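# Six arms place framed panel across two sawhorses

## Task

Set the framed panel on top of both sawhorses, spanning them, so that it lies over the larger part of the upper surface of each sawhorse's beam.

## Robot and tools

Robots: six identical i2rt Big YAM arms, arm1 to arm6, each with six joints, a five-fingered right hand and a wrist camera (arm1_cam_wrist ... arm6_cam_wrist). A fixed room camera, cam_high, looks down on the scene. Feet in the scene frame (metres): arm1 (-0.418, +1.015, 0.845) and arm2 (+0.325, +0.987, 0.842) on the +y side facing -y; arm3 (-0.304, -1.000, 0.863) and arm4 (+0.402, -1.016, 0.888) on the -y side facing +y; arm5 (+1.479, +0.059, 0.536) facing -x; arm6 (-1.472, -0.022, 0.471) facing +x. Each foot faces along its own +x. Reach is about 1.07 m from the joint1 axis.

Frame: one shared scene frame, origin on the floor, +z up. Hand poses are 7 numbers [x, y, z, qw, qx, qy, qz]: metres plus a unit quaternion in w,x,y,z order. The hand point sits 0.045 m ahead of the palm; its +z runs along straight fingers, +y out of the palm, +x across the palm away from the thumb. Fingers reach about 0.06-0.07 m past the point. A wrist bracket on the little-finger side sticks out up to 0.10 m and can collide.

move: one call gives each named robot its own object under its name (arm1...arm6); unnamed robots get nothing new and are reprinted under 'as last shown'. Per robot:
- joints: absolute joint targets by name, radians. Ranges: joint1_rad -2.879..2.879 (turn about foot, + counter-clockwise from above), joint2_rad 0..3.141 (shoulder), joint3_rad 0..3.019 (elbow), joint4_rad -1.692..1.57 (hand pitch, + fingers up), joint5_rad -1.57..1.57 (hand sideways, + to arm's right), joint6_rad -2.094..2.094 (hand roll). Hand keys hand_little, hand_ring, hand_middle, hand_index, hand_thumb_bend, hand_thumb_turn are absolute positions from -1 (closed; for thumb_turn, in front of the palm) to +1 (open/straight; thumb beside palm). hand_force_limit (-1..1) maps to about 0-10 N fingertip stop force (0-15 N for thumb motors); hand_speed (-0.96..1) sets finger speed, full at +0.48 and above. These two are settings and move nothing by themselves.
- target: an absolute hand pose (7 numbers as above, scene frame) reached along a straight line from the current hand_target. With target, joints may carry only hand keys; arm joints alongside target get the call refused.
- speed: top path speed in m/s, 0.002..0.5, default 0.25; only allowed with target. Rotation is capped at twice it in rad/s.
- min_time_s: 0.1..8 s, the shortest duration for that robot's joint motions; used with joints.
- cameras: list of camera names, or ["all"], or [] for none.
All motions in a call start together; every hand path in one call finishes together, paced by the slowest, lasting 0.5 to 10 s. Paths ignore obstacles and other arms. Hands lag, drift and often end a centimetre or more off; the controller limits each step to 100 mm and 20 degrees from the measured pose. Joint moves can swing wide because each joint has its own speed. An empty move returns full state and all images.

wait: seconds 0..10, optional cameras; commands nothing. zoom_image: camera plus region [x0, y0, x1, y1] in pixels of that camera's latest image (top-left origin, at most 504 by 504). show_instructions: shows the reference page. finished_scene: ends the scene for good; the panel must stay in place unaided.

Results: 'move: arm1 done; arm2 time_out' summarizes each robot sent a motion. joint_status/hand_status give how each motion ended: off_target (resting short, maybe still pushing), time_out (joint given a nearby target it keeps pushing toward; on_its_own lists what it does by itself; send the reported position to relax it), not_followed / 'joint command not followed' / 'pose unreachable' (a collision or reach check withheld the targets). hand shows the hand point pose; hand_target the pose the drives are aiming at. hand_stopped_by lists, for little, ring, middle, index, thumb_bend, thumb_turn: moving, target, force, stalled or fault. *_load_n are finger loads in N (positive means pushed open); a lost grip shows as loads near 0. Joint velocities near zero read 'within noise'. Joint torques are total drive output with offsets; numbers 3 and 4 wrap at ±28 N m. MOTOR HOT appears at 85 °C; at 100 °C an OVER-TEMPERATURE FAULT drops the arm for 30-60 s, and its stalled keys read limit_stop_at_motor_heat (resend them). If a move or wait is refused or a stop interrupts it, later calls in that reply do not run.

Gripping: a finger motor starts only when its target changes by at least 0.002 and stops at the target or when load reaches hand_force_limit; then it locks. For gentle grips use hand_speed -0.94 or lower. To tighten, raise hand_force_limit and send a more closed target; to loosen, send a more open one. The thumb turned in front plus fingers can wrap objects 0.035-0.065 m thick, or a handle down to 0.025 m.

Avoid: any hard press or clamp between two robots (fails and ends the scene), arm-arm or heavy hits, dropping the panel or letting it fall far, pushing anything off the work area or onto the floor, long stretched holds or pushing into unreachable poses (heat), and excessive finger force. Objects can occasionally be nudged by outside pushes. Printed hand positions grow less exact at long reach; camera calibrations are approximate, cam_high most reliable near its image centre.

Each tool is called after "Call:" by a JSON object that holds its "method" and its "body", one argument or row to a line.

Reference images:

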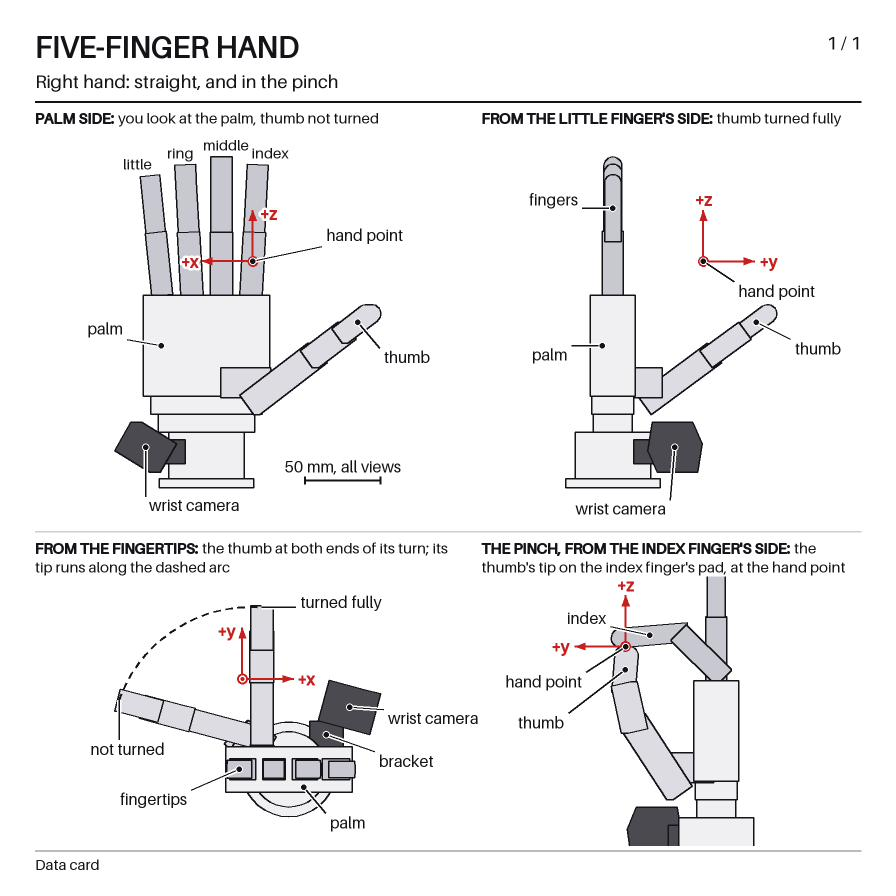

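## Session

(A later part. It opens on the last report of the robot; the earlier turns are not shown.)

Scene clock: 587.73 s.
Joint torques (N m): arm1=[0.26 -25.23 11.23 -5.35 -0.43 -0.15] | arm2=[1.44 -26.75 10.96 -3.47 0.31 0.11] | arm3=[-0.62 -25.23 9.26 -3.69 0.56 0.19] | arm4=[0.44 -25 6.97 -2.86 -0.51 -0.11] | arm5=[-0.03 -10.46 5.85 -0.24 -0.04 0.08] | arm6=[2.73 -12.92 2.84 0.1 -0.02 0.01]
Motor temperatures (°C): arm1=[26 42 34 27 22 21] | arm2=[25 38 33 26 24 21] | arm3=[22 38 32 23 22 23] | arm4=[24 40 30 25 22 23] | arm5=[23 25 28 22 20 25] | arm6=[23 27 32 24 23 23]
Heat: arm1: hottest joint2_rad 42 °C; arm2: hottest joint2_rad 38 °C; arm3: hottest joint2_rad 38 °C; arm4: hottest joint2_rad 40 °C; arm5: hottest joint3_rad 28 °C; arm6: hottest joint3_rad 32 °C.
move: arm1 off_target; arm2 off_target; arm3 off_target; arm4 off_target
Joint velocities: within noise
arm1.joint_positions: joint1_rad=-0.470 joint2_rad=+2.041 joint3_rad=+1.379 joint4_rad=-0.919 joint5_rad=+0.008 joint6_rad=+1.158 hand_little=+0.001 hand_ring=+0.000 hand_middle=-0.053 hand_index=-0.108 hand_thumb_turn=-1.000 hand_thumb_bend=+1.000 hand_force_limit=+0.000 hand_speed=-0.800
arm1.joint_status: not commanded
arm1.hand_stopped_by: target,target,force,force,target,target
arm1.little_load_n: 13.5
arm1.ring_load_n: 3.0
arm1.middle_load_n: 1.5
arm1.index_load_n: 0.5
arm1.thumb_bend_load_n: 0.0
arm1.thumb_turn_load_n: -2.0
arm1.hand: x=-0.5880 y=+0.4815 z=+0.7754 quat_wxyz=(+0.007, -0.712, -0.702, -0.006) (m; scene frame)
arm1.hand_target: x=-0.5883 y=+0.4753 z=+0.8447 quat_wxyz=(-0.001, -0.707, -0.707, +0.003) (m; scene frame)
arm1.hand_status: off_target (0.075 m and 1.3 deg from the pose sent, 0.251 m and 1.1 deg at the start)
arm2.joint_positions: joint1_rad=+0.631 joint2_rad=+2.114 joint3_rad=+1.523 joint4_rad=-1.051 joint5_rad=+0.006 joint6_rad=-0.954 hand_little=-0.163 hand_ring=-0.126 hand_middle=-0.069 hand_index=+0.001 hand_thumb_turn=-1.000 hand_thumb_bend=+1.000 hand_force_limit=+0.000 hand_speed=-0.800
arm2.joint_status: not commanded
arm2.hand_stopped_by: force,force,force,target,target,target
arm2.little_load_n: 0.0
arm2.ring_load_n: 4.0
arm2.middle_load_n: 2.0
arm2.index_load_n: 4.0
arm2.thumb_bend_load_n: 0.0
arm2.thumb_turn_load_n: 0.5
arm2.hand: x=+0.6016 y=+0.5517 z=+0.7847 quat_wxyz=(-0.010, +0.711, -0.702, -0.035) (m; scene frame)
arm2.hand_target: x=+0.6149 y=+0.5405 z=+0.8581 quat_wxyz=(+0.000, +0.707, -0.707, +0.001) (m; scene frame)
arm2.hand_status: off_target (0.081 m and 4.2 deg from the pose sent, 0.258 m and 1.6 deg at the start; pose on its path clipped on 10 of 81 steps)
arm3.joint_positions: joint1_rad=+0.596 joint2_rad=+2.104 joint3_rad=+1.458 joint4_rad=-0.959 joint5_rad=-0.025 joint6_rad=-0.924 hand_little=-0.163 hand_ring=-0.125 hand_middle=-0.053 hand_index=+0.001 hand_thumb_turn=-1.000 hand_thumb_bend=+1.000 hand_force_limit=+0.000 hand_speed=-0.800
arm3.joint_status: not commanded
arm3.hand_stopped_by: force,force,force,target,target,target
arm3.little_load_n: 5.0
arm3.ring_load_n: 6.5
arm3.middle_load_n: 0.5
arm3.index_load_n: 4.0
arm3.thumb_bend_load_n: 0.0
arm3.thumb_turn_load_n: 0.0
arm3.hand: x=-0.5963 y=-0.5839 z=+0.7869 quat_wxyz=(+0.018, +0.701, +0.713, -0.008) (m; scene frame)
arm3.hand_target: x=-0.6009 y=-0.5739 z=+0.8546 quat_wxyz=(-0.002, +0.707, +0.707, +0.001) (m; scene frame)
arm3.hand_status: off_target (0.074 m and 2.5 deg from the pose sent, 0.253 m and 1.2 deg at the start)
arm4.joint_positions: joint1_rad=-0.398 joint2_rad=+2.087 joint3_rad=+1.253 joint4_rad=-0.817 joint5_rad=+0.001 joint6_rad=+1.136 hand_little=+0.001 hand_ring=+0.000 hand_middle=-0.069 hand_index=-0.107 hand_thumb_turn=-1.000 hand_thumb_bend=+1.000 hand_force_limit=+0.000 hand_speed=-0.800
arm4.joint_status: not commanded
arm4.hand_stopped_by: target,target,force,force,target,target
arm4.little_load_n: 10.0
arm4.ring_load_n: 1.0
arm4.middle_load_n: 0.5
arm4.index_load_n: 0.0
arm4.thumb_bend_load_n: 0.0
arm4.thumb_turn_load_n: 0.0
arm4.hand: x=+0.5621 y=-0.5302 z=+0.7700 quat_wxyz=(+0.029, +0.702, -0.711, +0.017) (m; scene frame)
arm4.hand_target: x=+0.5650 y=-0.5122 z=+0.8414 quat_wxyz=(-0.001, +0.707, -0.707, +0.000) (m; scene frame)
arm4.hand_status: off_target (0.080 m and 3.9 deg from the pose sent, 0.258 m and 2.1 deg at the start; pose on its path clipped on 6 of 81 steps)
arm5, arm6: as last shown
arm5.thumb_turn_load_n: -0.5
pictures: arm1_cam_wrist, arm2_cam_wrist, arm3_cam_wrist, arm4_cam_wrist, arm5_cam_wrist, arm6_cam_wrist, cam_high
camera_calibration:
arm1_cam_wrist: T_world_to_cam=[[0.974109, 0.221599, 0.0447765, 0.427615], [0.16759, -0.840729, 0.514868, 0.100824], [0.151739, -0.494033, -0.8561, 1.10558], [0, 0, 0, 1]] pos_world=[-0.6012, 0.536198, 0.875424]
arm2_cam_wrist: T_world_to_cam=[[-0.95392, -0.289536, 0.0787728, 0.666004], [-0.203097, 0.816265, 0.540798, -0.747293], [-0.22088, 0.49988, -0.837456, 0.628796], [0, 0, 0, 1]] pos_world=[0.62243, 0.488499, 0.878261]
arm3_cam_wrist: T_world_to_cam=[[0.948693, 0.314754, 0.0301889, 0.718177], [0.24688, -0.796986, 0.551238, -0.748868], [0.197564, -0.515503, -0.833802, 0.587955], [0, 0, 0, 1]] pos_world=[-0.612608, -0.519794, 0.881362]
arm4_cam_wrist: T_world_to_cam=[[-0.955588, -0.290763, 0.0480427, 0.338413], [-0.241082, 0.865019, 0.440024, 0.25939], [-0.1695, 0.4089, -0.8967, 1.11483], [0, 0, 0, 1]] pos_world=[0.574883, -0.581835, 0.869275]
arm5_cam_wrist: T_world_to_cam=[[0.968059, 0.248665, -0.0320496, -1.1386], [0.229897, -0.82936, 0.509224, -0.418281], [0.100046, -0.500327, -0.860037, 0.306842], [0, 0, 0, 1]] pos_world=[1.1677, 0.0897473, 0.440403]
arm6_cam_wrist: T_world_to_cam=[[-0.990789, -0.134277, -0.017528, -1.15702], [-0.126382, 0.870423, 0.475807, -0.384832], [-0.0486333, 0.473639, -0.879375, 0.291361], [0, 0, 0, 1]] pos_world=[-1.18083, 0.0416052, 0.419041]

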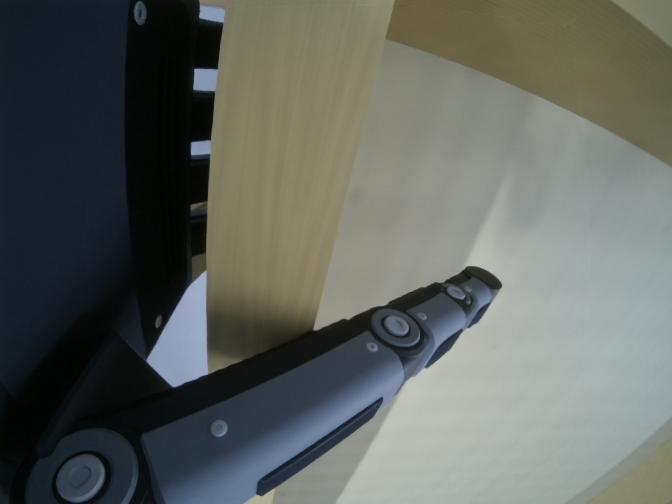

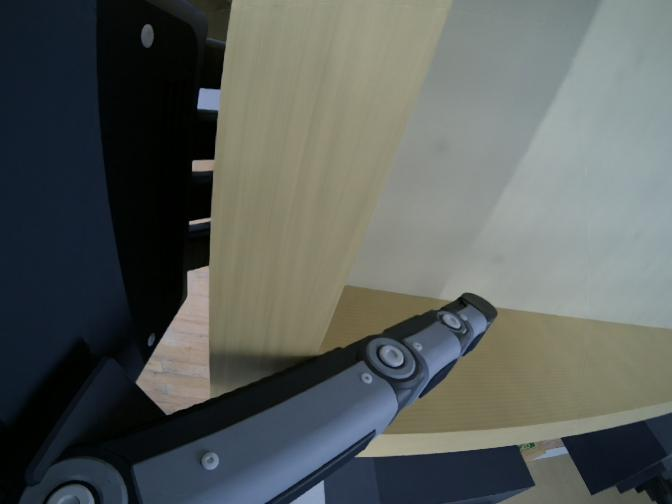

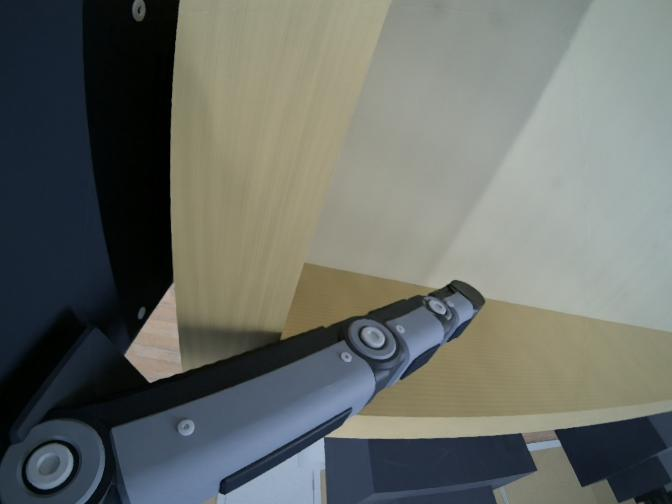

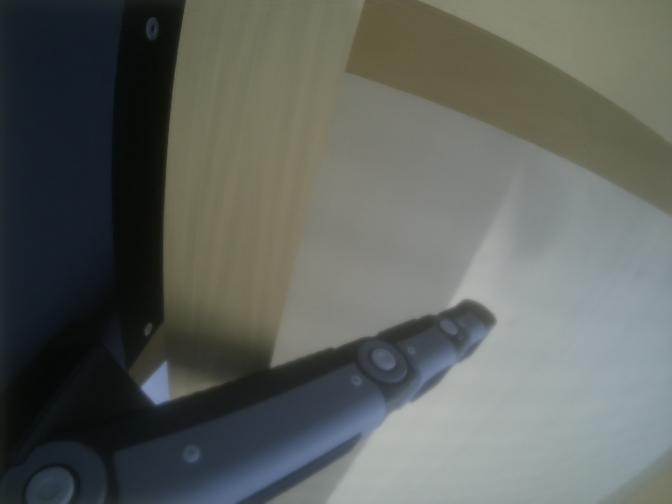

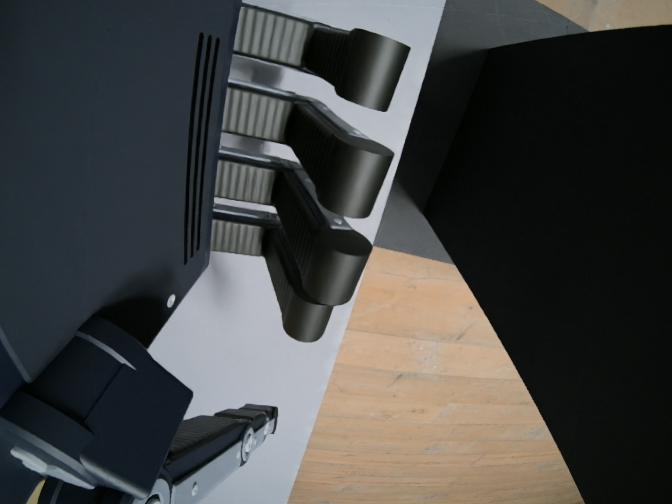

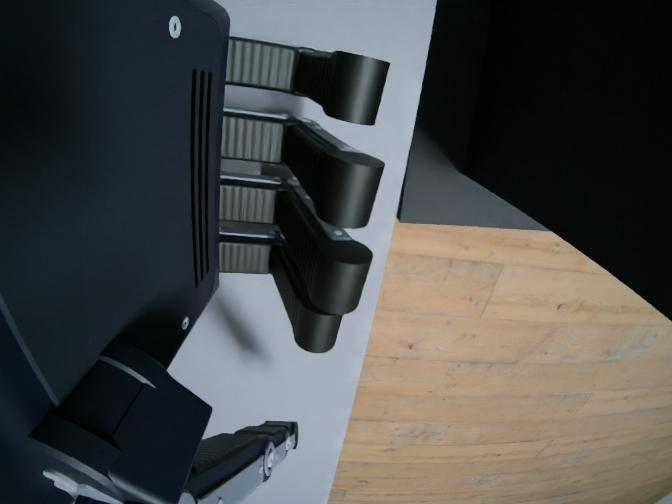

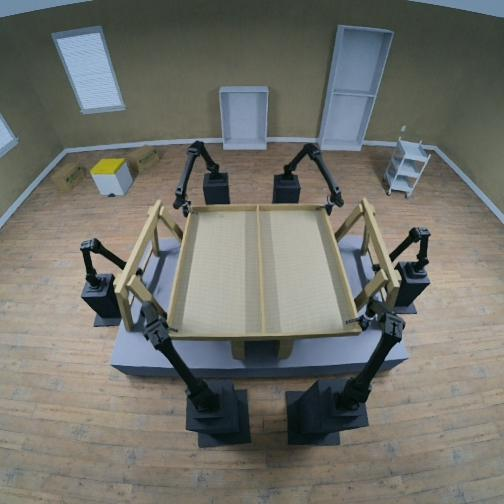

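Call:
{"method": "move", "body": {
  "arm1": {"target": [-0.589, 0.575, 1.067, 0, 0.7071, 0.7071, 0], "speed": 0.1},
  "arm2": {"target": [0.617, 0.638, 1.077, 0, 0.7071, -0.7071, 0], "speed": 0.1},
  "arm3": {"target": [-0.602, -0.473, 1.074, 0, 0.7071, 0.7071, 0], "speed": 0.1},
  "arm4": {"target": [0.566, -0.411, 1.061, 0, 0.7071, -0.7071, 0], "speed": 0.1},
  "cameras": ["all"]
}}

Scene clock: 599.00 s.
Joint torques (N m): arm1=[-0.62 -20.31 17.7 -4.6 -0.31 -0.1] | arm2=[2.43 -26.75 14.93 -3.66 0.35 0.3] | arm3=[-1.38 -26.34 16.23 -3.79 0.33 -0.33] | arm4=[1.03 -24.82 12.6 -3.06 -0.14 0.08] | arm5=[-0.09 -10.46 5.83 -0.27 -0.03 0.08] | arm6=[2.73 -12.81 2.84 0.12 -0.02 0.01]
Motor temperatures (°C): arm1=[26 41 36 27 22 21] | arm2=[25 40 34 26 24 21] | arm3=[22 39 35 24 22 23] | arm4=[24 41 31 25 22 23] | arm5=[23 25 28 22 20 25] | arm6=[23 27 31 24 23 23]
Heat: arm1: hottest joint2_rad 41 °C; arm2: hottest joint2_rad 40 °C; arm3: hottest joint2_rad 39 °C; arm4: hottest joint2_rad 41 °C; arm5: hottest joint3_rad 28 °C; arm6: hottest joint3_rad 31 °C.
move: arm1 off_target; arm2 off_target; arm3 off_target; arm4 off_target
Joint velocities: within noise
arm1.joint_positions: joint1_rad=-0.548 joint2_rad=+1.634 joint3_rad=+1.381 joint4_rad=-1.394 joint5_rad=+0.005 joint6_rad=+1.052 hand_little=+0.002 hand_ring=+0.000 hand_middle=-0.053 hand_index=-0.107 hand_thumb_turn=-1.000 hand_thumb_bend=+1.000 hand_force_limit=+0.000 hand_speed=-0.800
arm1.joint_status: not commanded
arm1.hand_stopped_by: target,target,force,force,target,target
arm1.little_load_n: 14.5
arm1.ring_load_n: 4.0
arm1.middle_load_n: 2.5
arm1.index_load_n: 4.0
arm1.thumb_bend_load_n: 1.0
arm1.thumb_turn_load_n: -4.5
arm1.hand: x=-0.5820 y=+0.5793 z=+0.9837 quat_wxyz=(+0.014, -0.701, -0.712, -0.038) (m; scene frame)
arm1.hand_target: x=-0.5856 y=+0.5795 z=+1.0610 quat_wxyz=(+0.000, -0.704, -0.710, +0.001) (m; scene frame)
arm1.hand_status: off_target (0.084 m and 4.8 deg from the pose sent, 0.306 m and 1.3 deg at the start; pose on its path clipped on 38 of 141 steps)
arm2.joint_positions: joint1_rad=+0.731 joint2_rad=+1.806 joint3_rad=+1.523 joint4_rad=-1.416 joint5_rad=+0.001 joint6_rad=-0.859 hand_little=-0.162 hand_ring=-0.125 hand_middle=-0.069 hand_index=+0.001 hand_thumb_turn=-1.000 hand_thumb_bend=+1.000 hand_force_limit=+0.000 hand_speed=-0.800
arm2.joint_status: not commanded
arm2.hand_stopped_by: force,force,force,target,target,target
arm2.little_load_n: 4.0
arm2.ring_load_n: 8.0
arm2.middle_load_n: 1.5
arm2.index_load_n: 3.0
arm2.thumb_bend_load_n: 0.0
arm2.thumb_turn_load_n: 0.5
arm2.hand: x=+0.6019 y=+0.6349 z=+0.9601 quat_wxyz=(-0.010, +0.712, -0.700, -0.063) (m; scene frame)
arm2.hand_target: x=+0.6091 y=+0.6417 z=+1.0500 quat_wxyz=(-0.002, +0.707, -0.707, +0.001) (m; scene frame)
arm2.hand_status: off_target (0.118 m and 7.4 deg from the pose sent, 0.305 m and 4.2 deg at the start; pose on its path clipped on 131 of 141 steps)
arm3.joint_positions: joint1_rad=+0.513 joint2_rad=+2.164 joint3_rad=+2.017 joint4_rad=-1.521 joint5_rad=-0.016 joint6_rad=-0.958 hand_little=-0.163 hand_ring=-0.125 hand_middle=-0.053 hand_index=+0.002 hand_thumb_turn=-1.000 hand_thumb_bend=+1.000 hand_force_limit=+0.000 hand_speed=-0.800
arm3.joint_status: not commanded
arm3.hand_stopped_by: force,force,force,target,target,target
arm3.little_load_n: 0.0
arm3.ring_load_n: 0.5
arm3.middle_load_n: 0.5
arm3.index_load_n: 16.0
arm3.thumb_bend_load_n: 1.0
arm3.thumb_turn_load_n: 8.5
arm3.hand: x=-0.6007 y=-0.4978 z=+0.9511 quat_wxyz=(+0.048, +0.718, +0.694, -0.010) (m; scene frame)
arm3.hand_target: x=-0.5977 y=-0.4856 z=+1.0442 quat_wxyz=(-0.003, +0.711, +0.703, +0.003) (m; scene frame)
arm3.hand_status: off_target (0.125 m and 6.0 deg from the pose sent, 0.308 m and 2.5 deg at the start; pose on its path clipped on 129 of 141 steps)
arm4.joint_positions: joint1_rad=-0.338 joint2_rad=+2.062 joint3_rad=+1.598 joint4_rad=-1.217 joint5_rad=-0.013 joint6_rad=+1.171 hand_little=+0.001 hand_ring=+0.000 hand_middle=-0.069 hand_index=-0.107 hand_thumb_turn=-1.000 hand_thumb_bend=+1.000 hand_force_limit=+0.000 hand_speed=-0.800
arm4.joint_status: not commanded
arm4.hand_stopped_by: target,target,force,force,target,target
arm4.little_load_n: 12.0
arm4.ring_load_n: 0.0
arm4.middle_load_n: 0.0
arm4.index_load_n: 0.0
arm4.thumb_bend_load_n: 0.0
arm4.thumb_turn_load_n: -2.0
arm4.hand: x=+0.5556 y=-0.4550 z=+0.8896 quat_wxyz=(+0.046, +0.710, -0.703, +0.018) (m; scene frame)
arm4.hand_target: x=+0.5587 y=-0.4352 z=+0.9817 quat_wxyz=(-0.002, +0.710, -0.704, -0.003) (m; scene frame)
arm4.hand_status: off_target (0.177 m and 5.6 deg from the pose sent, 0.314 m and 3.9 deg at the start; pose on its path clipped on 133 of 141 steps)
arm5, arm6: as last shown
arm5.ring_load_n: -0.5
arm5.thumb_turn_load_n: 0.0
pictures: arm1_cam_wrist, arm2_cam_wrist, arm3_cam_wrist, arm4_cam_wrist, arm5_cam_wrist, arm6_cam_wrist, cam_high
camera_calibration:
arm1_cam_wrist: T_world_to_cam=[[0.965124, 0.24463, 0.0932315, 0.324478], [0.173103, -0.863482, 0.473745, 0.131674], [0.196396, -0.441084, -0.875713, 1.34584], [0, 0, 0, 1]] pos_world=[-0.600273, 0.627952, 1.08594]
arm2_cam_wrist: T_world_to_cam=[[-0.948548, -0.29904, 0.104071, 0.655146], [-0.185884, 0.792003, 0.581531, -0.943999], [-0.256325, 0.532265, -0.80684, 0.705606], [0, 0, 0, 1]] pos_world=[0.626828, 0.567996, 1.05009]
arm3_cam_wrist: T_world_to_cam=[[0.96134, 0.269554, 0.0562724, 0.650638], [0.184325, -0.781747, 0.595732, -0.842036], [0.204572, -0.562328, -0.80121, 0.720005], [0, 0, 0, 1]] pos_world=[-0.617568, -0.428761, 1.04189]
arm4_cam_wrist: T_world_to_cam=[[-0.947107, -0.311725, 0.0762554, 0.308933], [-0.252111, 0.869756, 0.424222, 0.162457], [-0.198564, 0.382559, -0.902342, 1.1994], [0, 0, 0, 1]] pos_world=[0.571707, -0.503835, 0.989789]
arm5_cam_wrist: T_world_to_cam=[[0.968059, 0.248665, -0.0320496, -1.1386], [0.229897, -0.82936, 0.509224, -0.418281], [0.100046, -0.500327, -0.860037, 0.306842], [0, 0, 0, 1]] pos_world=[1.1677, 0.0897473, 0.440403]
arm6_cam_wrist: T_world_to_cam=[[-0.990789, -0.134277, -0.017528, -1.15702], [-0.126382, 0.870423, 0.475807, -0.384832], [-0.0486333, 0.473639, -0.879375, 0.291361], [0, 0, 0, 1]] pos_world=[-1.18083, 0.0416052, 0.419041]

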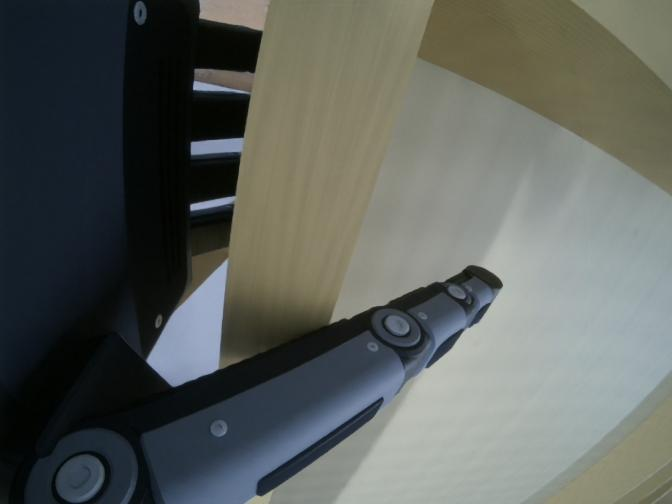

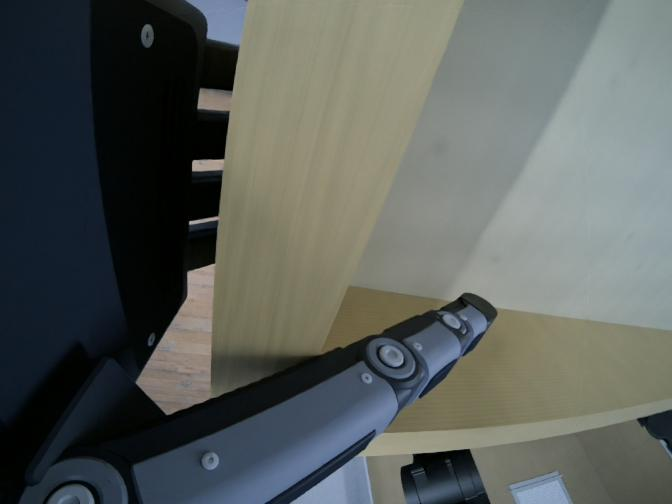

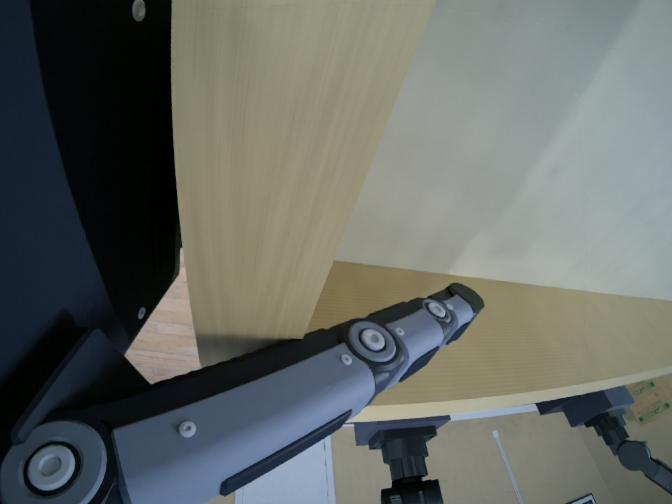

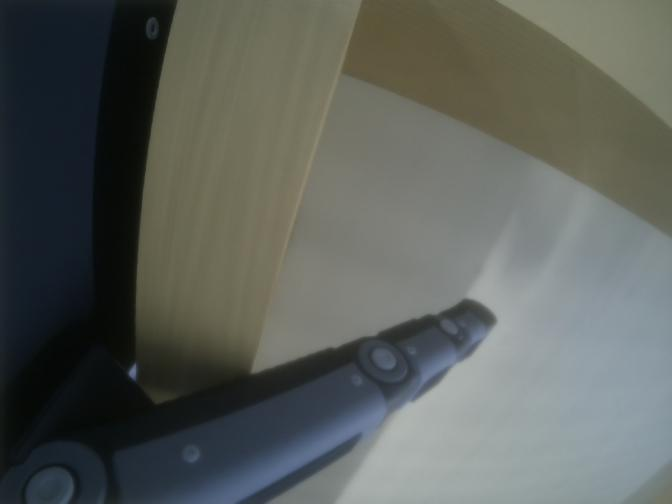

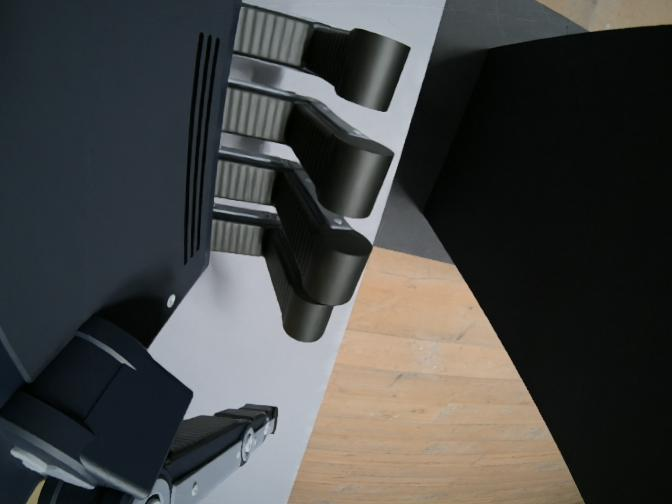

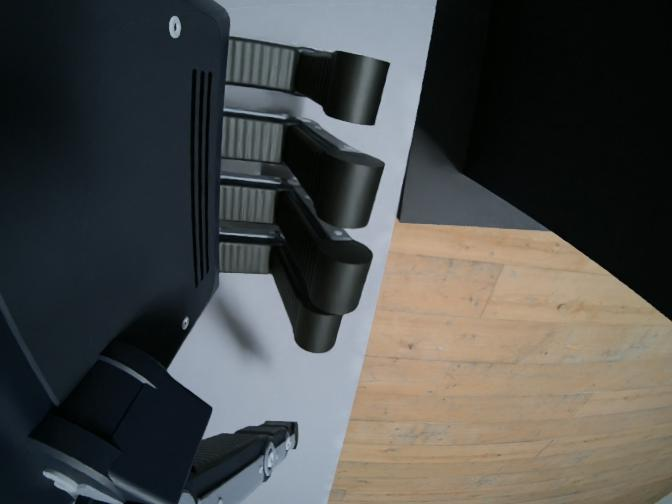

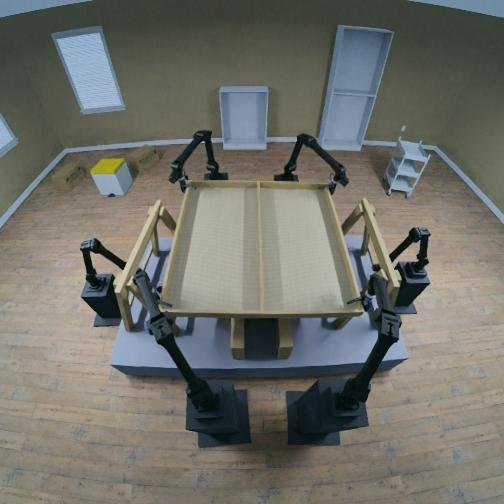

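Call:
{"method": "move", "body": {
  "arm1": {"target": [-0.589, 0.575, 1.058, 0, 0.7071, 0.7071, 0], "speed": 0.06},
  "arm2": {"target": [0.617, 0.638, 1.08, 0, 0.7071, -0.7071, 0], "speed": 0.06},
  "arm3": {"target": [-0.602, -0.473, 1.09, 0, 0.7071, 0.7071, 0], "speed": 0.06},
  "arm4": {"target": [0.566, -0.411, 1.09, 0, 0.7071, -0.7071, 0], "speed": 0.06},
  "cameras": ["cam_high"]
}}

Scene clock: 605.97 s.
Joint torques (N m): arm1=[-0.38 -19.6 16.46 -3.77 -0.32 0.02] | arm2=[2.55 -25.99 15.47 -3.92 0.38 0.32] | arm3=[-1.26 -26.81 15.94 -3.69 0.22 -0.44] | arm4=[0.91 -25.64 11.97 -3.19 0.01 0.18] | arm5=[-0.26 -10.52 5.83 -0.27 -0.04 0.08] | arm6=[2.78 -12.81 2.84 0.13 -0.02 0.01]
Motor temperatures (°C): arm1=[26 42 39 27 22 21] | arm2=[25 41 35 26 24 21] | arm3=[22 37 40 24 22 23] | arm4=[24 40 33 25 22 23] | arm5=[23 25 28 22 20 25] | arm6=[23 27 30 24 23 23]
Heat: arm1: hottest joint2_rad 42 °C; arm2: hottest joint2_rad 41 °C; arm3: hottest joint3_rad 40 °C; arm4: hottest joint2_rad 40 °C; arm5: hottest joint3_rad 28 °C; arm6: hottest joint3_rad 30 °C.
move: arm1 off_target; arm2 off_target; arm3 off_target; arm4 off_target
Joint velocities: within noise
arm1.joint_positions: joint1_rad=-0.548 joint2_rad=+1.628 joint3_rad=+1.381 joint4_rad=-1.394 joint5_rad=+0.005 joint6_rad=+1.052 hand_little=+0.002 hand_ring=+0.000 hand_middle=-0.053 hand_index=-0.107 hand_thumb_turn=-1.000 hand_thumb_bend=+1.000 hand_force_limit=+0.000 hand_speed=-0.800
arm1.joint_status: not commanded
arm1.hand_stopped_by: target,target,force,force,target,target
arm1.little_load_n: 12.5
arm1.ring_load_n: 3.0
arm1.middle_load_n: 2.5
arm1.index_load_n: 4.5
arm1.thumb_bend_load_n: 0.5
arm1.thumb_turn_load_n: -1.5
arm1.hand: x=-0.5821 y=+0.5795 z=+0.9862 quat_wxyz=(+0.014, -0.701, -0.712, -0.035) (m; scene frame)
arm1.hand_target: x=-0.5868 y=+0.5777 z=+1.0539 quat_wxyz=(+0.000, -0.707, -0.707, +0.002) (m; scene frame)
arm1.hand_status: off_target (0.072 m and 4.4 deg from the pose sent, 0.075 m and 4.8 deg at the start)
arm2.joint_positions: joint1_rad=+0.732 joint2_rad=+1.799 joint3_rad=+1.523 joint4_rad=-1.419 joint5_rad=+0.001 joint6_rad=-0.859 hand_little=-0.162 hand_ring=-0.125 hand_middle=-0.069 hand_index=+0.001 hand_thumb_turn=-1.000 hand_thumb_bend=+1.000 hand_force_limit=+0.000 hand_speed=-0.800
arm2.joint_status: not commanded
arm2.hand_stopped_by: force,force,force,target,target,target
arm2.little_load_n: 5.0
arm2.ring_load_n: 9.0
arm2.middle_load_n: 1.5
arm2.index_load_n: 2.5
arm2.thumb_bend_load_n: 0.0
arm2.thumb_turn_load_n: 0.0
arm2.hand: x=+0.6017 y=+0.6356 z=+0.9631 quat_wxyz=(-0.010, +0.712, -0.699, -0.061) (m; scene frame)
arm2.hand_target: x=+0.6089 y=+0.6420 z=+1.0532 quat_wxyz=(-0.002, +0.708, -0.707, +0.001) (m; scene frame)
arm2.hand_status: off_target (0.118 m and 7.2 deg from the pose sent, 0.121 m and 7.4 deg at the start; pose on its path clipped on 48 of 71 steps)
arm3.joint_positions: joint1_rad=+0.513 joint2_rad=+2.164 joint3_rad=+2.019 joint4_rad=-1.522 joint5_rad=-0.014 joint6_rad=-0.958 hand_little=-0.163 hand_ring=-0.125 hand_middle=-0.053 hand_index=+0.002 hand_thumb_turn=-1.000 hand_thumb_bend=+1.000 hand_force_limit=+0.000 hand_speed=-0.800
arm3.joint_status: not commanded
arm3.hand_stopped_by: force,force,force,target,target,target
arm3.little_load_n: 0.0
arm3.ring_load_n: 0.0
arm3.middle_load_n: 0.0
arm3.index_load_n: 16.0
arm3.thumb_bend_load_n: 1.0
arm3.thumb_turn_load_n: 8.0
arm3.hand: x=-0.6004 y=-0.4974 z=+0.9516 quat_wxyz=(+0.049, +0.718, +0.694, -0.009) (m; scene frame)
arm3.hand_target: x=-0.5975 y=-0.4866 z=+1.0450 quat_wxyz=(-0.003, +0.707, +0.707, +0.003) (m; scene frame)
arm3.hand_status: off_target (0.141 m and 6.0 deg from the pose sent, 0.141 m and 6.0 deg at the start; pose on its path clipped on 63 of 71 steps)
arm4.joint_positions: joint1_rad=-0.338 joint2_rad=+2.062 joint3_rad=+1.599 joint4_rad=-1.219 joint5_rad=-0.013 joint6_rad=+1.171 hand_little=+0.001 hand_ring=+0.000 hand_middle=-0.069 hand_index=-0.107 hand_thumb_turn=-1.000 hand_thumb_bend=+1.000 hand_force_limit=+0.000 hand_speed=-0.800
arm4.joint_status: not commanded
arm4.hand_stopped_by: target,target,force,force,target,target
arm4.little_load_n: 12.0
arm4.ring_load_n: 0.0
arm4.middle_load_n: 0.0
arm4.index_load_n: 0.0
arm4.thumb_bend_load_n: 0.5
arm4.thumb_turn_load_n: -2.0
arm4.hand: x=+0.5557 y=-0.4547 z=+0.8902 quat_wxyz=(+0.046, +0.710, -0.703, +0.018) (m; scene frame)
arm4.hand_target: x=+0.5586 y=-0.4378 z=+0.9826 quat_wxyz=(-0.002, +0.707, -0.707, -0.001) (m; scene frame)
arm4.hand_status: off_target (0.205 m and 5.6 deg from the pose sent, 0.205 m and 5.6 deg at the start; pose on its path clipped on 68 of 71 steps)
arm5, arm6: as last shown
arm5.ring_load_n: 0.0
arm5.middle_load_n: 0.5
arm5.index_load_n: -0.5
arm6.ring_load_n: 0.5
pictures: cam_high

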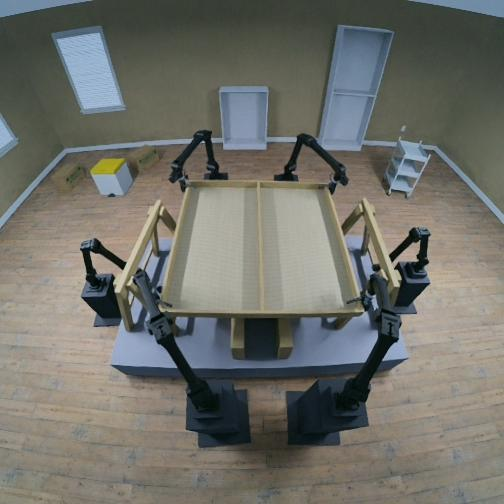

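Call:
{"method": "move", "body": {
  "arm2": {"joints": {"joint2_rad": 1.604, "joint3_rad": 1.573, "joint4_rad": -1.49}, "min_time_s": 2},
  "arm3": {"joints": {"joint2_rad": 2.015, "joint3_rad": 2.108, "joint4_rad": -1.603}, "min_time_s": 2},
  "arm4": {"joints": {"joint2_rad": 1.817, "joint3_rad": 1.712, "joint4_rad": -1.39}, "min_time_s": 2},
  "cameras": ["all"]
}}

Scene clock: 640.33 s.
Joint torques (N m): arm1=[-0.5 -19.6 16.46 -3.79 -0.16 0.02] | arm2=[2.61 -24.41 11.96 -2.86 0.35 0.3] | arm3=[-1.32 -29.8 14.11 -2.8 0.3 -0.19] | arm4=[0.73 -27.99 13.68 -3.6 -0.22 0.03] | arm5=[-0.21 -10.52 5.86 -0.21 -0.04 0.07] | arm6=[2.73 -12.81 2.86 0.12 -0.02 0]
Motor temperatures (°C): arm1=[26 43 48 27 22 21] | arm2=[25 39 40 26 24 22] | arm3=[22 37 55 24 22 23] | arm4=[24 40 40 25 21 23] | arm5=[22 25 29 22 20 25] | arm6=[23 27 28 24 23 22]
Heat: arm1: hottest joint3_rad 48 °C; arm2: hottest joint3_rad 40 °C; arm3: hottest joint3_rad 55 °C; arm4: hottest joint2_rad 40 °C; arm5: hottest joint3_rad 29 °C; arm6: hottest joint3_rad 28 °C.
move: arm2 time_out; arm3 time_out; arm4 time_out
Joint velocities: within noise
arm1, arm5, arm6: as last shown
arm1.joint_positions: joint1_rad=-0.548 joint2_rad=+1.628 joint3_rad=+1.381 joint4_rad=-1.394 joint5_rad=+0.000 joint6_rad=+1.057 hand_little=+0.002 hand_ring=+0.000 hand_middle=-0.053 hand_index=-0.108 hand_thumb_turn=-1.000 hand_thumb_bend=+1.000 hand_force_limit=+0.000 hand_speed=-0.800
arm1.little_load_n: 16.5
arm1.ring_load_n: 4.5
arm1.middle_load_n: 1.0
arm1.index_load_n: 0.0
arm1.thumb_turn_load_n: -2.0
arm1.hand: x=-0.5815 y=+0.5787 z=+0.9865 quat_wxyz=(+0.011, -0.703, -0.710, -0.036) (m; scene frame)
arm1.hand_target: x=-0.5868 y=+0.5773 z=+1.0540 quat_wxyz=(-0.001, -0.709, -0.705, +0.002) (m; scene frame)
arm2.joint_positions: joint1_rad=+0.732 joint2_rad=+1.721 joint3_rad=+1.523 joint4_rad=-1.419 joint5_rad=+0.001 joint6_rad=-0.859 hand_little=-0.162 hand_ring=-0.125 hand_middle=-0.069 hand_index=+0.000 hand_thumb_turn=-1.000 hand_thumb_bend=+1.000 hand_force_limit=+0.000 hand_speed=-0.800
arm2.joint_status: joint4_rad time_out (moved +0.000 of -0.071); the others done
arm2.hand_stopped_by: force,force,force,target,target,target
arm2.little_load_n: 13.5
arm2.ring_load_n: 5.0
arm2.middle_load_n: 0.0
arm2.index_load_n: 0.0
arm2.thumb_bend_load_n: 0.0
arm2.thumb_turn_load_n: -0.5
arm2.on_its_own: joint4_rad reads -1.419 and still pushes toward -1.490 since a time_out; joint6_rad reads -0.859 and still pushes toward -0.820 since a time_out
arm2.hand: x=+0.6009 y=+0.6358 z=+0.9963 quat_wxyz=(-0.008, +0.713, -0.701, -0.022) (m; scene frame)
arm2.hand_target: x=+0.6010 y=+0.6505 z=+1.0656 quat_wxyz=(-0.001, +0.707, -0.707, +0.025) (m; scene frame)
arm2.hand_status: not commanded
arm3.joint_positions: joint1_rad=+0.513 joint2_rad=+2.145 joint3_rad=+2.019 joint4_rad=-1.528 joint5_rad=-0.017 joint6_rad=-0.979 hand_little=-0.163 hand_ring=-0.125 hand_middle=-0.053 hand_index=+0.002 hand_thumb_turn=-1.000 hand_thumb_bend=+1.000 hand_force_limit=+0.000 hand_speed=-0.800
arm3.joint_status: joint4_rad time_out (moved -0.006 of -0.081); the others done
arm3.hand_stopped_by: force,force,force,target,target,target
arm3.little_load_n: 0.0
arm3.ring_load_n: 0.0
arm3.middle_load_n: 0.0
arm3.index_load_n: 10.5
arm3.thumb_bend_load_n: 0.5
arm3.thumb_turn_load_n: -0.5
arm3.on_its_own: joint4_rad reads -1.528 and still pushes toward -1.603 since a time_out
arm3.hand: x=-0.5998 y=-0.4973 z=+0.9627 quat_wxyz=(+0.042, +0.711, +0.702, -0.010) (m; scene frame)
arm3.hand_target: x=-0.5948 y=-0.4918 z=+1.0692 quat_wxyz=(-0.028, +0.707, +0.707, +0.008) (m; scene frame)
arm3.hand_status: not commanded
arm4.joint_positions: joint1_rad=-0.338 joint2_rad=+1.978 joint3_rad=+1.615 joint4_rad=-1.285 joint5_rad=-0.009 joint6_rad=+1.197 hand_little=+0.001 hand_ring=+0.000 hand_middle=-0.069 hand_index=-0.107 hand_thumb_turn=-1.000 hand_thumb_bend=+1.000 hand_force_limit=+0.000 hand_speed=-0.800
arm4.joint_status: joint2_rad time_out (moved -0.084 of -0.245); joint3_rad time_out (moved +0.016 of +0.113); joint4_rad time_out (moved -0.066 of -0.171)
arm4.hand_stopped_by: target,target,force,force,target,target
arm4.little_load_n: 12.0
arm4.ring_load_n: 0.5
arm4.middle_load_n: 0.0
arm4.index_load_n: 0.0
arm4.thumb_bend_load_n: 0.0
arm4.thumb_turn_load_n: 0.0
arm4.on_its_own: joint2_rad reads +1.978 and still pushes toward +1.817 since a time_out; joint3_rad reads +1.615 and still pushes toward +1.712 since a time_out; joint4_rad reads -1.285 and still pushes toward -1.390 since a time_out
arm4.hand: x=+0.5555 y=-0.4556 z=+0.9430 quat_wxyz=(+0.029, +0.702, -0.712, +0.014) (m; scene frame)
arm4.hand_target: x=+0.5538 y=-0.4465 z=+1.0697 quat_wxyz=(-0.041, +0.703, -0.710, -0.018) (m; scene frame)
arm4.hand_status: not commanded
arm5.middle_load_n: 0.0
arm5.index_load_n: 0.0
arm6.ring_load_n: 0.0
pictures: arm1_cam_wrist, arm2_cam_wrist, arm3_cam_wrist, arm4_cam_wrist, arm5_cam_wrist, arm6_cam_wrist, cam_high
camera_calibration:
arm1_cam_wrist: T_world_to_cam=[[0.966332, 0.240122, 0.0924334, 0.328046], [0.168037, -0.861018, 0.480012, 0.119143], [0.194848, -0.448319, -0.872379, 1.34799], [0, 0, 0, 1]] pos_world=[-0.599675, 0.628143, 1.08845]
arm2_cam_wrist: T_world_to_cam=[[-0.953426, -0.293292, 0.0704152, 0.683454], [-0.215488, 0.825677, 0.521365, -0.909639], [-0.211052, 0.48191, -0.850423, 0.782331], [0, 0, 0, 1]] pos_world=[0.620719, 0.574506, 1.09144]
arm3_cam_wrist: T_world_to_cam=[[0.955984, 0.289275, 0.0491422, 0.66247], [0.206727, -0.782876, 0.586829, -0.82725], [0.208227, -0.55084, -0.808218, 0.743989], [0, 0, 0, 1]] pos_world=[-0.617214, -0.429451, 1.0542]
arm4_cam_wrist: T_world_to_cam=[[-0.955789, -0.289884, 0.0493512, 0.344838], [-0.238859, 0.863256, 0.444674, 0.110761], [-0.171507, 0.413227, -0.894332, 1.2392], [0, 0, 0, 1]] pos_world=[0.56858, -0.507724, 1.04199]
arm5_cam_wrist: T_world_to_cam=[[0.968059, 0.248665, -0.0320496, -1.1386], [0.229897, -0.82936, 0.509224, -0.418281], [0.100046, -0.500327, -0.860037, 0.306842], [0, 0, 0, 1]] pos_world=[1.1677, 0.0897473, 0.440403]
arm6_cam_wrist: T_world_to_cam=[[-0.990789, -0.134277, -0.017528, -1.15702], [-0.126382, 0.870423, 0.475807, -0.384832], [-0.0486333, 0.473639, -0.879375, 0.291361], [0, 0, 0, 1]] pos_world=[-1.18083, 0.0416052, 0.419041]

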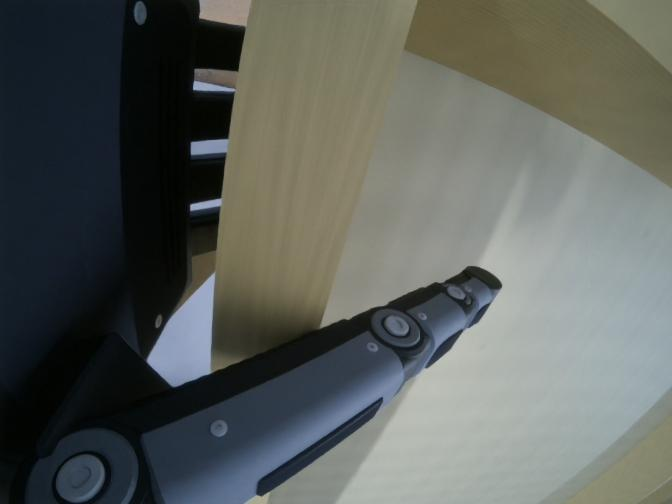

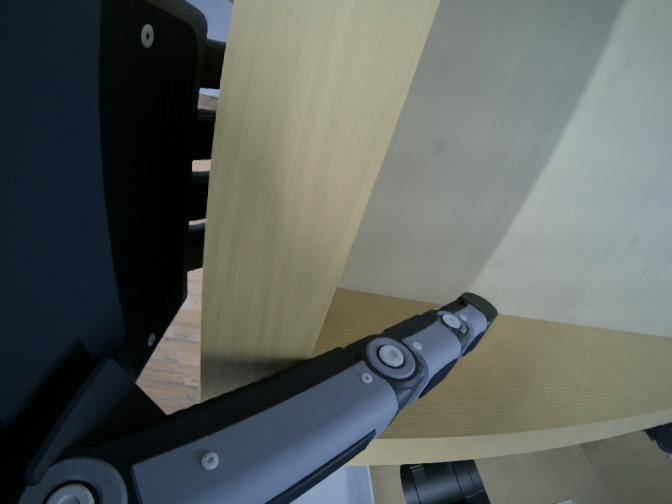

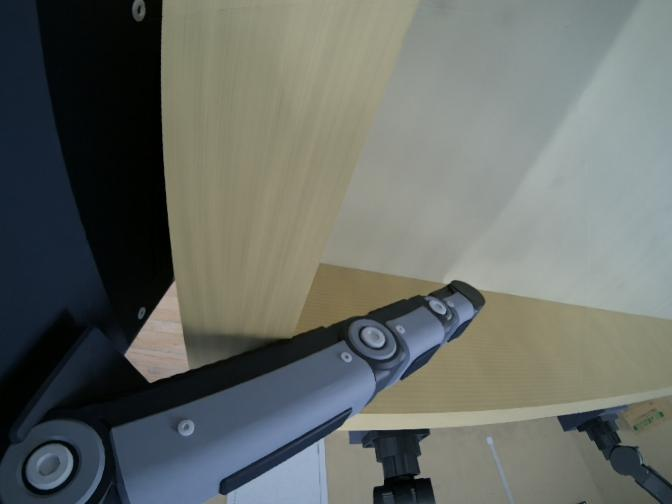

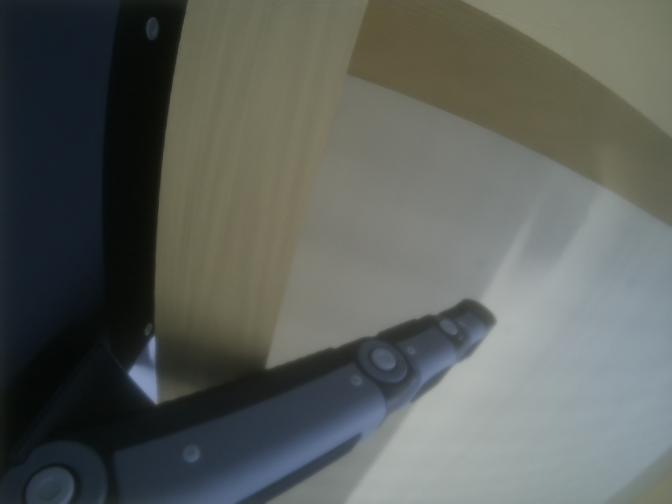

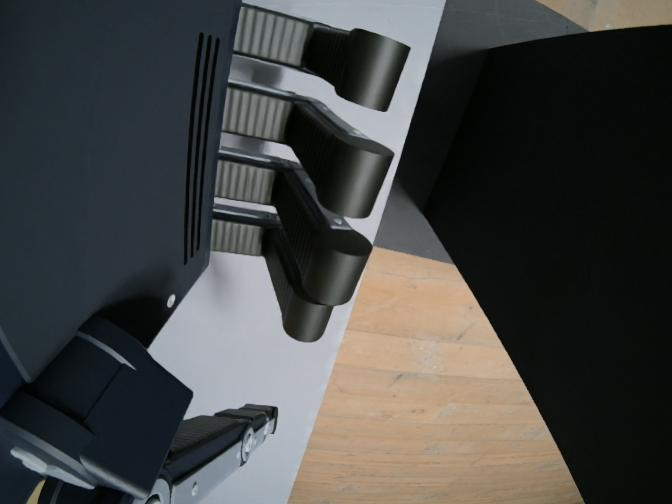

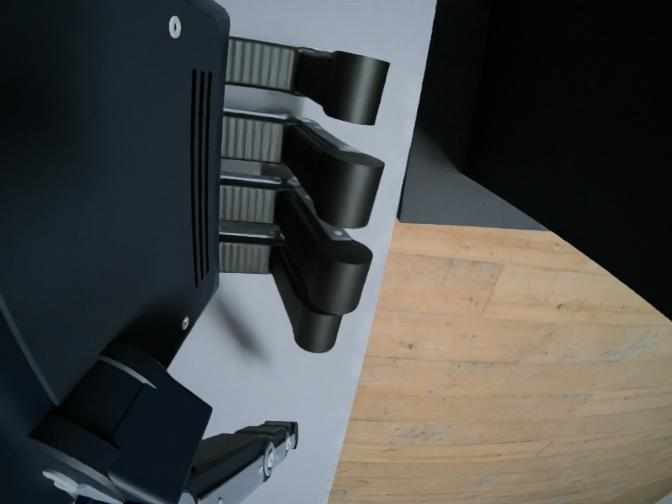

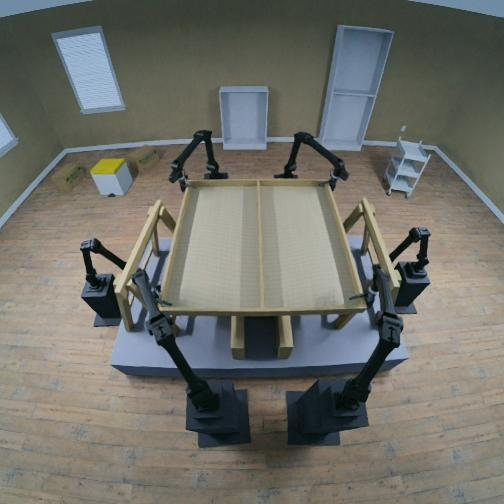

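Call:
{"method": "move", "body": {
  "arm5": {"joints": {"joint1_rad": 0.0, "joint2_rad": 2.27, "joint3_rad": 1.33, "joint4_rad": -0.60}, "min_time_s": 4},
  "arm6": {"joints": {"joint1_rad": 0.13, "joint2_rad": 2.2, "joint3_rad": 1.35, "joint4_rad": -0.70, "joint6_rad": 0.285}, "min_time_s": 4},
  "cameras": ["cam_high"]
}}

Scene clock: 662.77 s.
Joint torques (N m): arm1=[-0.5 -19.66 16.46 -3.81 -0.16 0.01] | arm2=[2.43 -24.29 11.97 -2.84 0.36 0.31] | arm3=[-1.32 -29.86 14.11 -2.81 0.31 -0.2] | arm4=[0.56 -28.1 13.76 -3.66 -0.24 0.02] | arm5=[-1.32 -2.55 13.65 4.88 -0.03 0.05] | arm6=[-1.67 -11.22 13.63 1.88 0.31 -0.44]
Motor temperatures (°C): arm1=[26 43 52 27 22 21] | arm2=[25 42 41 26 24 22] | arm3=[22 38 57 24 22 23] | arm4=[24 41 42 26 21 23] | arm5=[22 25 37 23 20 25] | arm6=[23 28 32 24 23 23]
Heat: arm1: hottest joint3_rad 52 °C; arm2: hottest joint2_rad 42 °C; arm3: hottest joint3_rad 57 °C; arm4: hottest joint3_rad 42 °C; arm5: hottest joint3_rad 37 °C; arm6: hottest joint3_rad 32 °C.
move: arm5 time_out; arm6 time_out
Joint velocities: within noise
arm1, arm2, arm3, arm4: as last shown
arm1.middle_load_n: 1.5
arm2.ring_load_n: 5.5
arm2.middle_load_n: 0.5
arm2.on_its_own: joint4_rad reads -1.419 and still pushes toward -1.490 since a time_out; joint6_rad reads -0.859 and still pushes toward -0.820 since a time_out
arm3.thumb_bend_load_n: 0.0
arm3.on_its_own: joint4_rad reads -1.528 and still pushes toward -1.603 since a time_out
arm4.ring_load_n: 0.0
arm4.thumb_bend_load_n: -0.5
arm4.on_its_own: joint2_rad reads +1.978 and still pushes toward +1.817 since a time_out; joint3_rad reads +1.615 and still pushes toward +1.712 since a time_out; joint4_rad reads -1.285 and still pushes toward -1.390 since a time_out
arm5.joint_positions: joint1_rad=+0.008 joint2_rad=+2.135 joint3_rad=+0.932 joint4_rad=-0.762 joint5_rad=+0.001 joint6_rad=+0.054 hand_little=-1.000 hand_ring=-1.000 hand_middle=-1.000 hand_index=-1.000 hand_thumb_turn=+1.000 hand_thumb_bend=+1.000 hand_force_limit=+0.000 hand_speed=-0.800
arm5.joint_status: joint3_rad time_out (moved +0.172 of +0.570); joint4_rad time_out (moved -0.433 of -0.271); the others done
arm5.hand_stopped_by: target,target,target,target,target,target
arm5.little_load_n: 0.0
arm5.ring_load_n: 0.0
arm5.middle_load_n: 0.0
arm5.index_load_n: 0.0
arm5.thumb_bend_load_n: 0.0
arm5.thumb_turn_load_n: 0.0
arm5.on_its_own: joint3_rad reads +0.932 and still pushes toward +1.057 since a time_out (your +1.330 is given up); joint4_rad reads -0.762 and still pushes toward -0.600 since a time_out
arm5.hand: x=+1.2156 y=+0.0353 z=+0.3695 quat_wxyz=(+0.137, +0.725, +0.661, +0.138) (m; scene frame)
arm5.hand_target: x=+1.1470 y=+0.0400 z=+0.3101 quat_wxyz=(+0.085, +0.741, +0.660, +0.086) (m; scene frame)
arm5.hand_status: not commanded
arm6.joint_positions: joint1_rad=+0.181 joint2_rad=+2.129 joint3_rad=+1.205 joint4_rad=-0.761 joint5_rad=-0.003 joint6_rad=+0.332 hand_little=-1.000 hand_ring=-1.000 hand_middle=-1.000 hand_index=-1.000 hand_thumb_turn=+1.000 hand_thumb_bend=+1.000 hand_force_limit=+0.000 hand_speed=-0.800
arm6.joint_status: joint1_rad time_out (moved -0.002 of -0.053); joint3_rad time_out (moved +0.484 of +0.629); joint4_rad time_out (moved -0.354 of -0.293); joint6_rad time_out (moved +0.000 of -0.047); the others done
arm6.hand_stopped_by: target,target,target,target,target,target
arm6.little_load_n: 0.0
arm6.ring_load_n: 0.0
arm6.middle_load_n: 0.0
arm6.index_load_n: 0.0
arm6.thumb_bend_load_n: 0.0
arm6.thumb_turn_load_n: 0.0
arm6.on_its_own: joint1_rad reads +0.181 and still pushes toward +0.130 since a time_out; joint3_rad reads +1.205 and still pushes toward +1.318 since a time_out; joint4_rad reads -0.761 and still pushes toward -0.700 since a time_out; joint6_rad reads +0.332 and still pushes toward +0.285 since a time_out
arm6.hand: x=-1.0632 y=+0.1333 z=+0.3258 quat_wxyz=(+0.043, +0.677, -0.735, -0.028) (m; scene frame)
arm6.hand_target: x=-0.9994 y=+0.1203 z=+0.3103 quat_wxyz=(+0.001, +0.672, -0.740, -0.001) (m; scene frame)
arm6.hand_status: not commanded
pictures: cam_high

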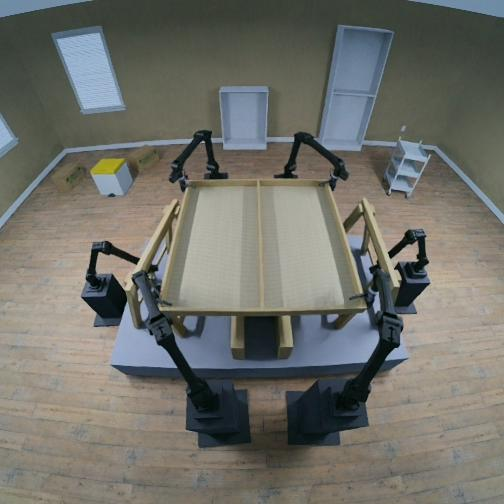

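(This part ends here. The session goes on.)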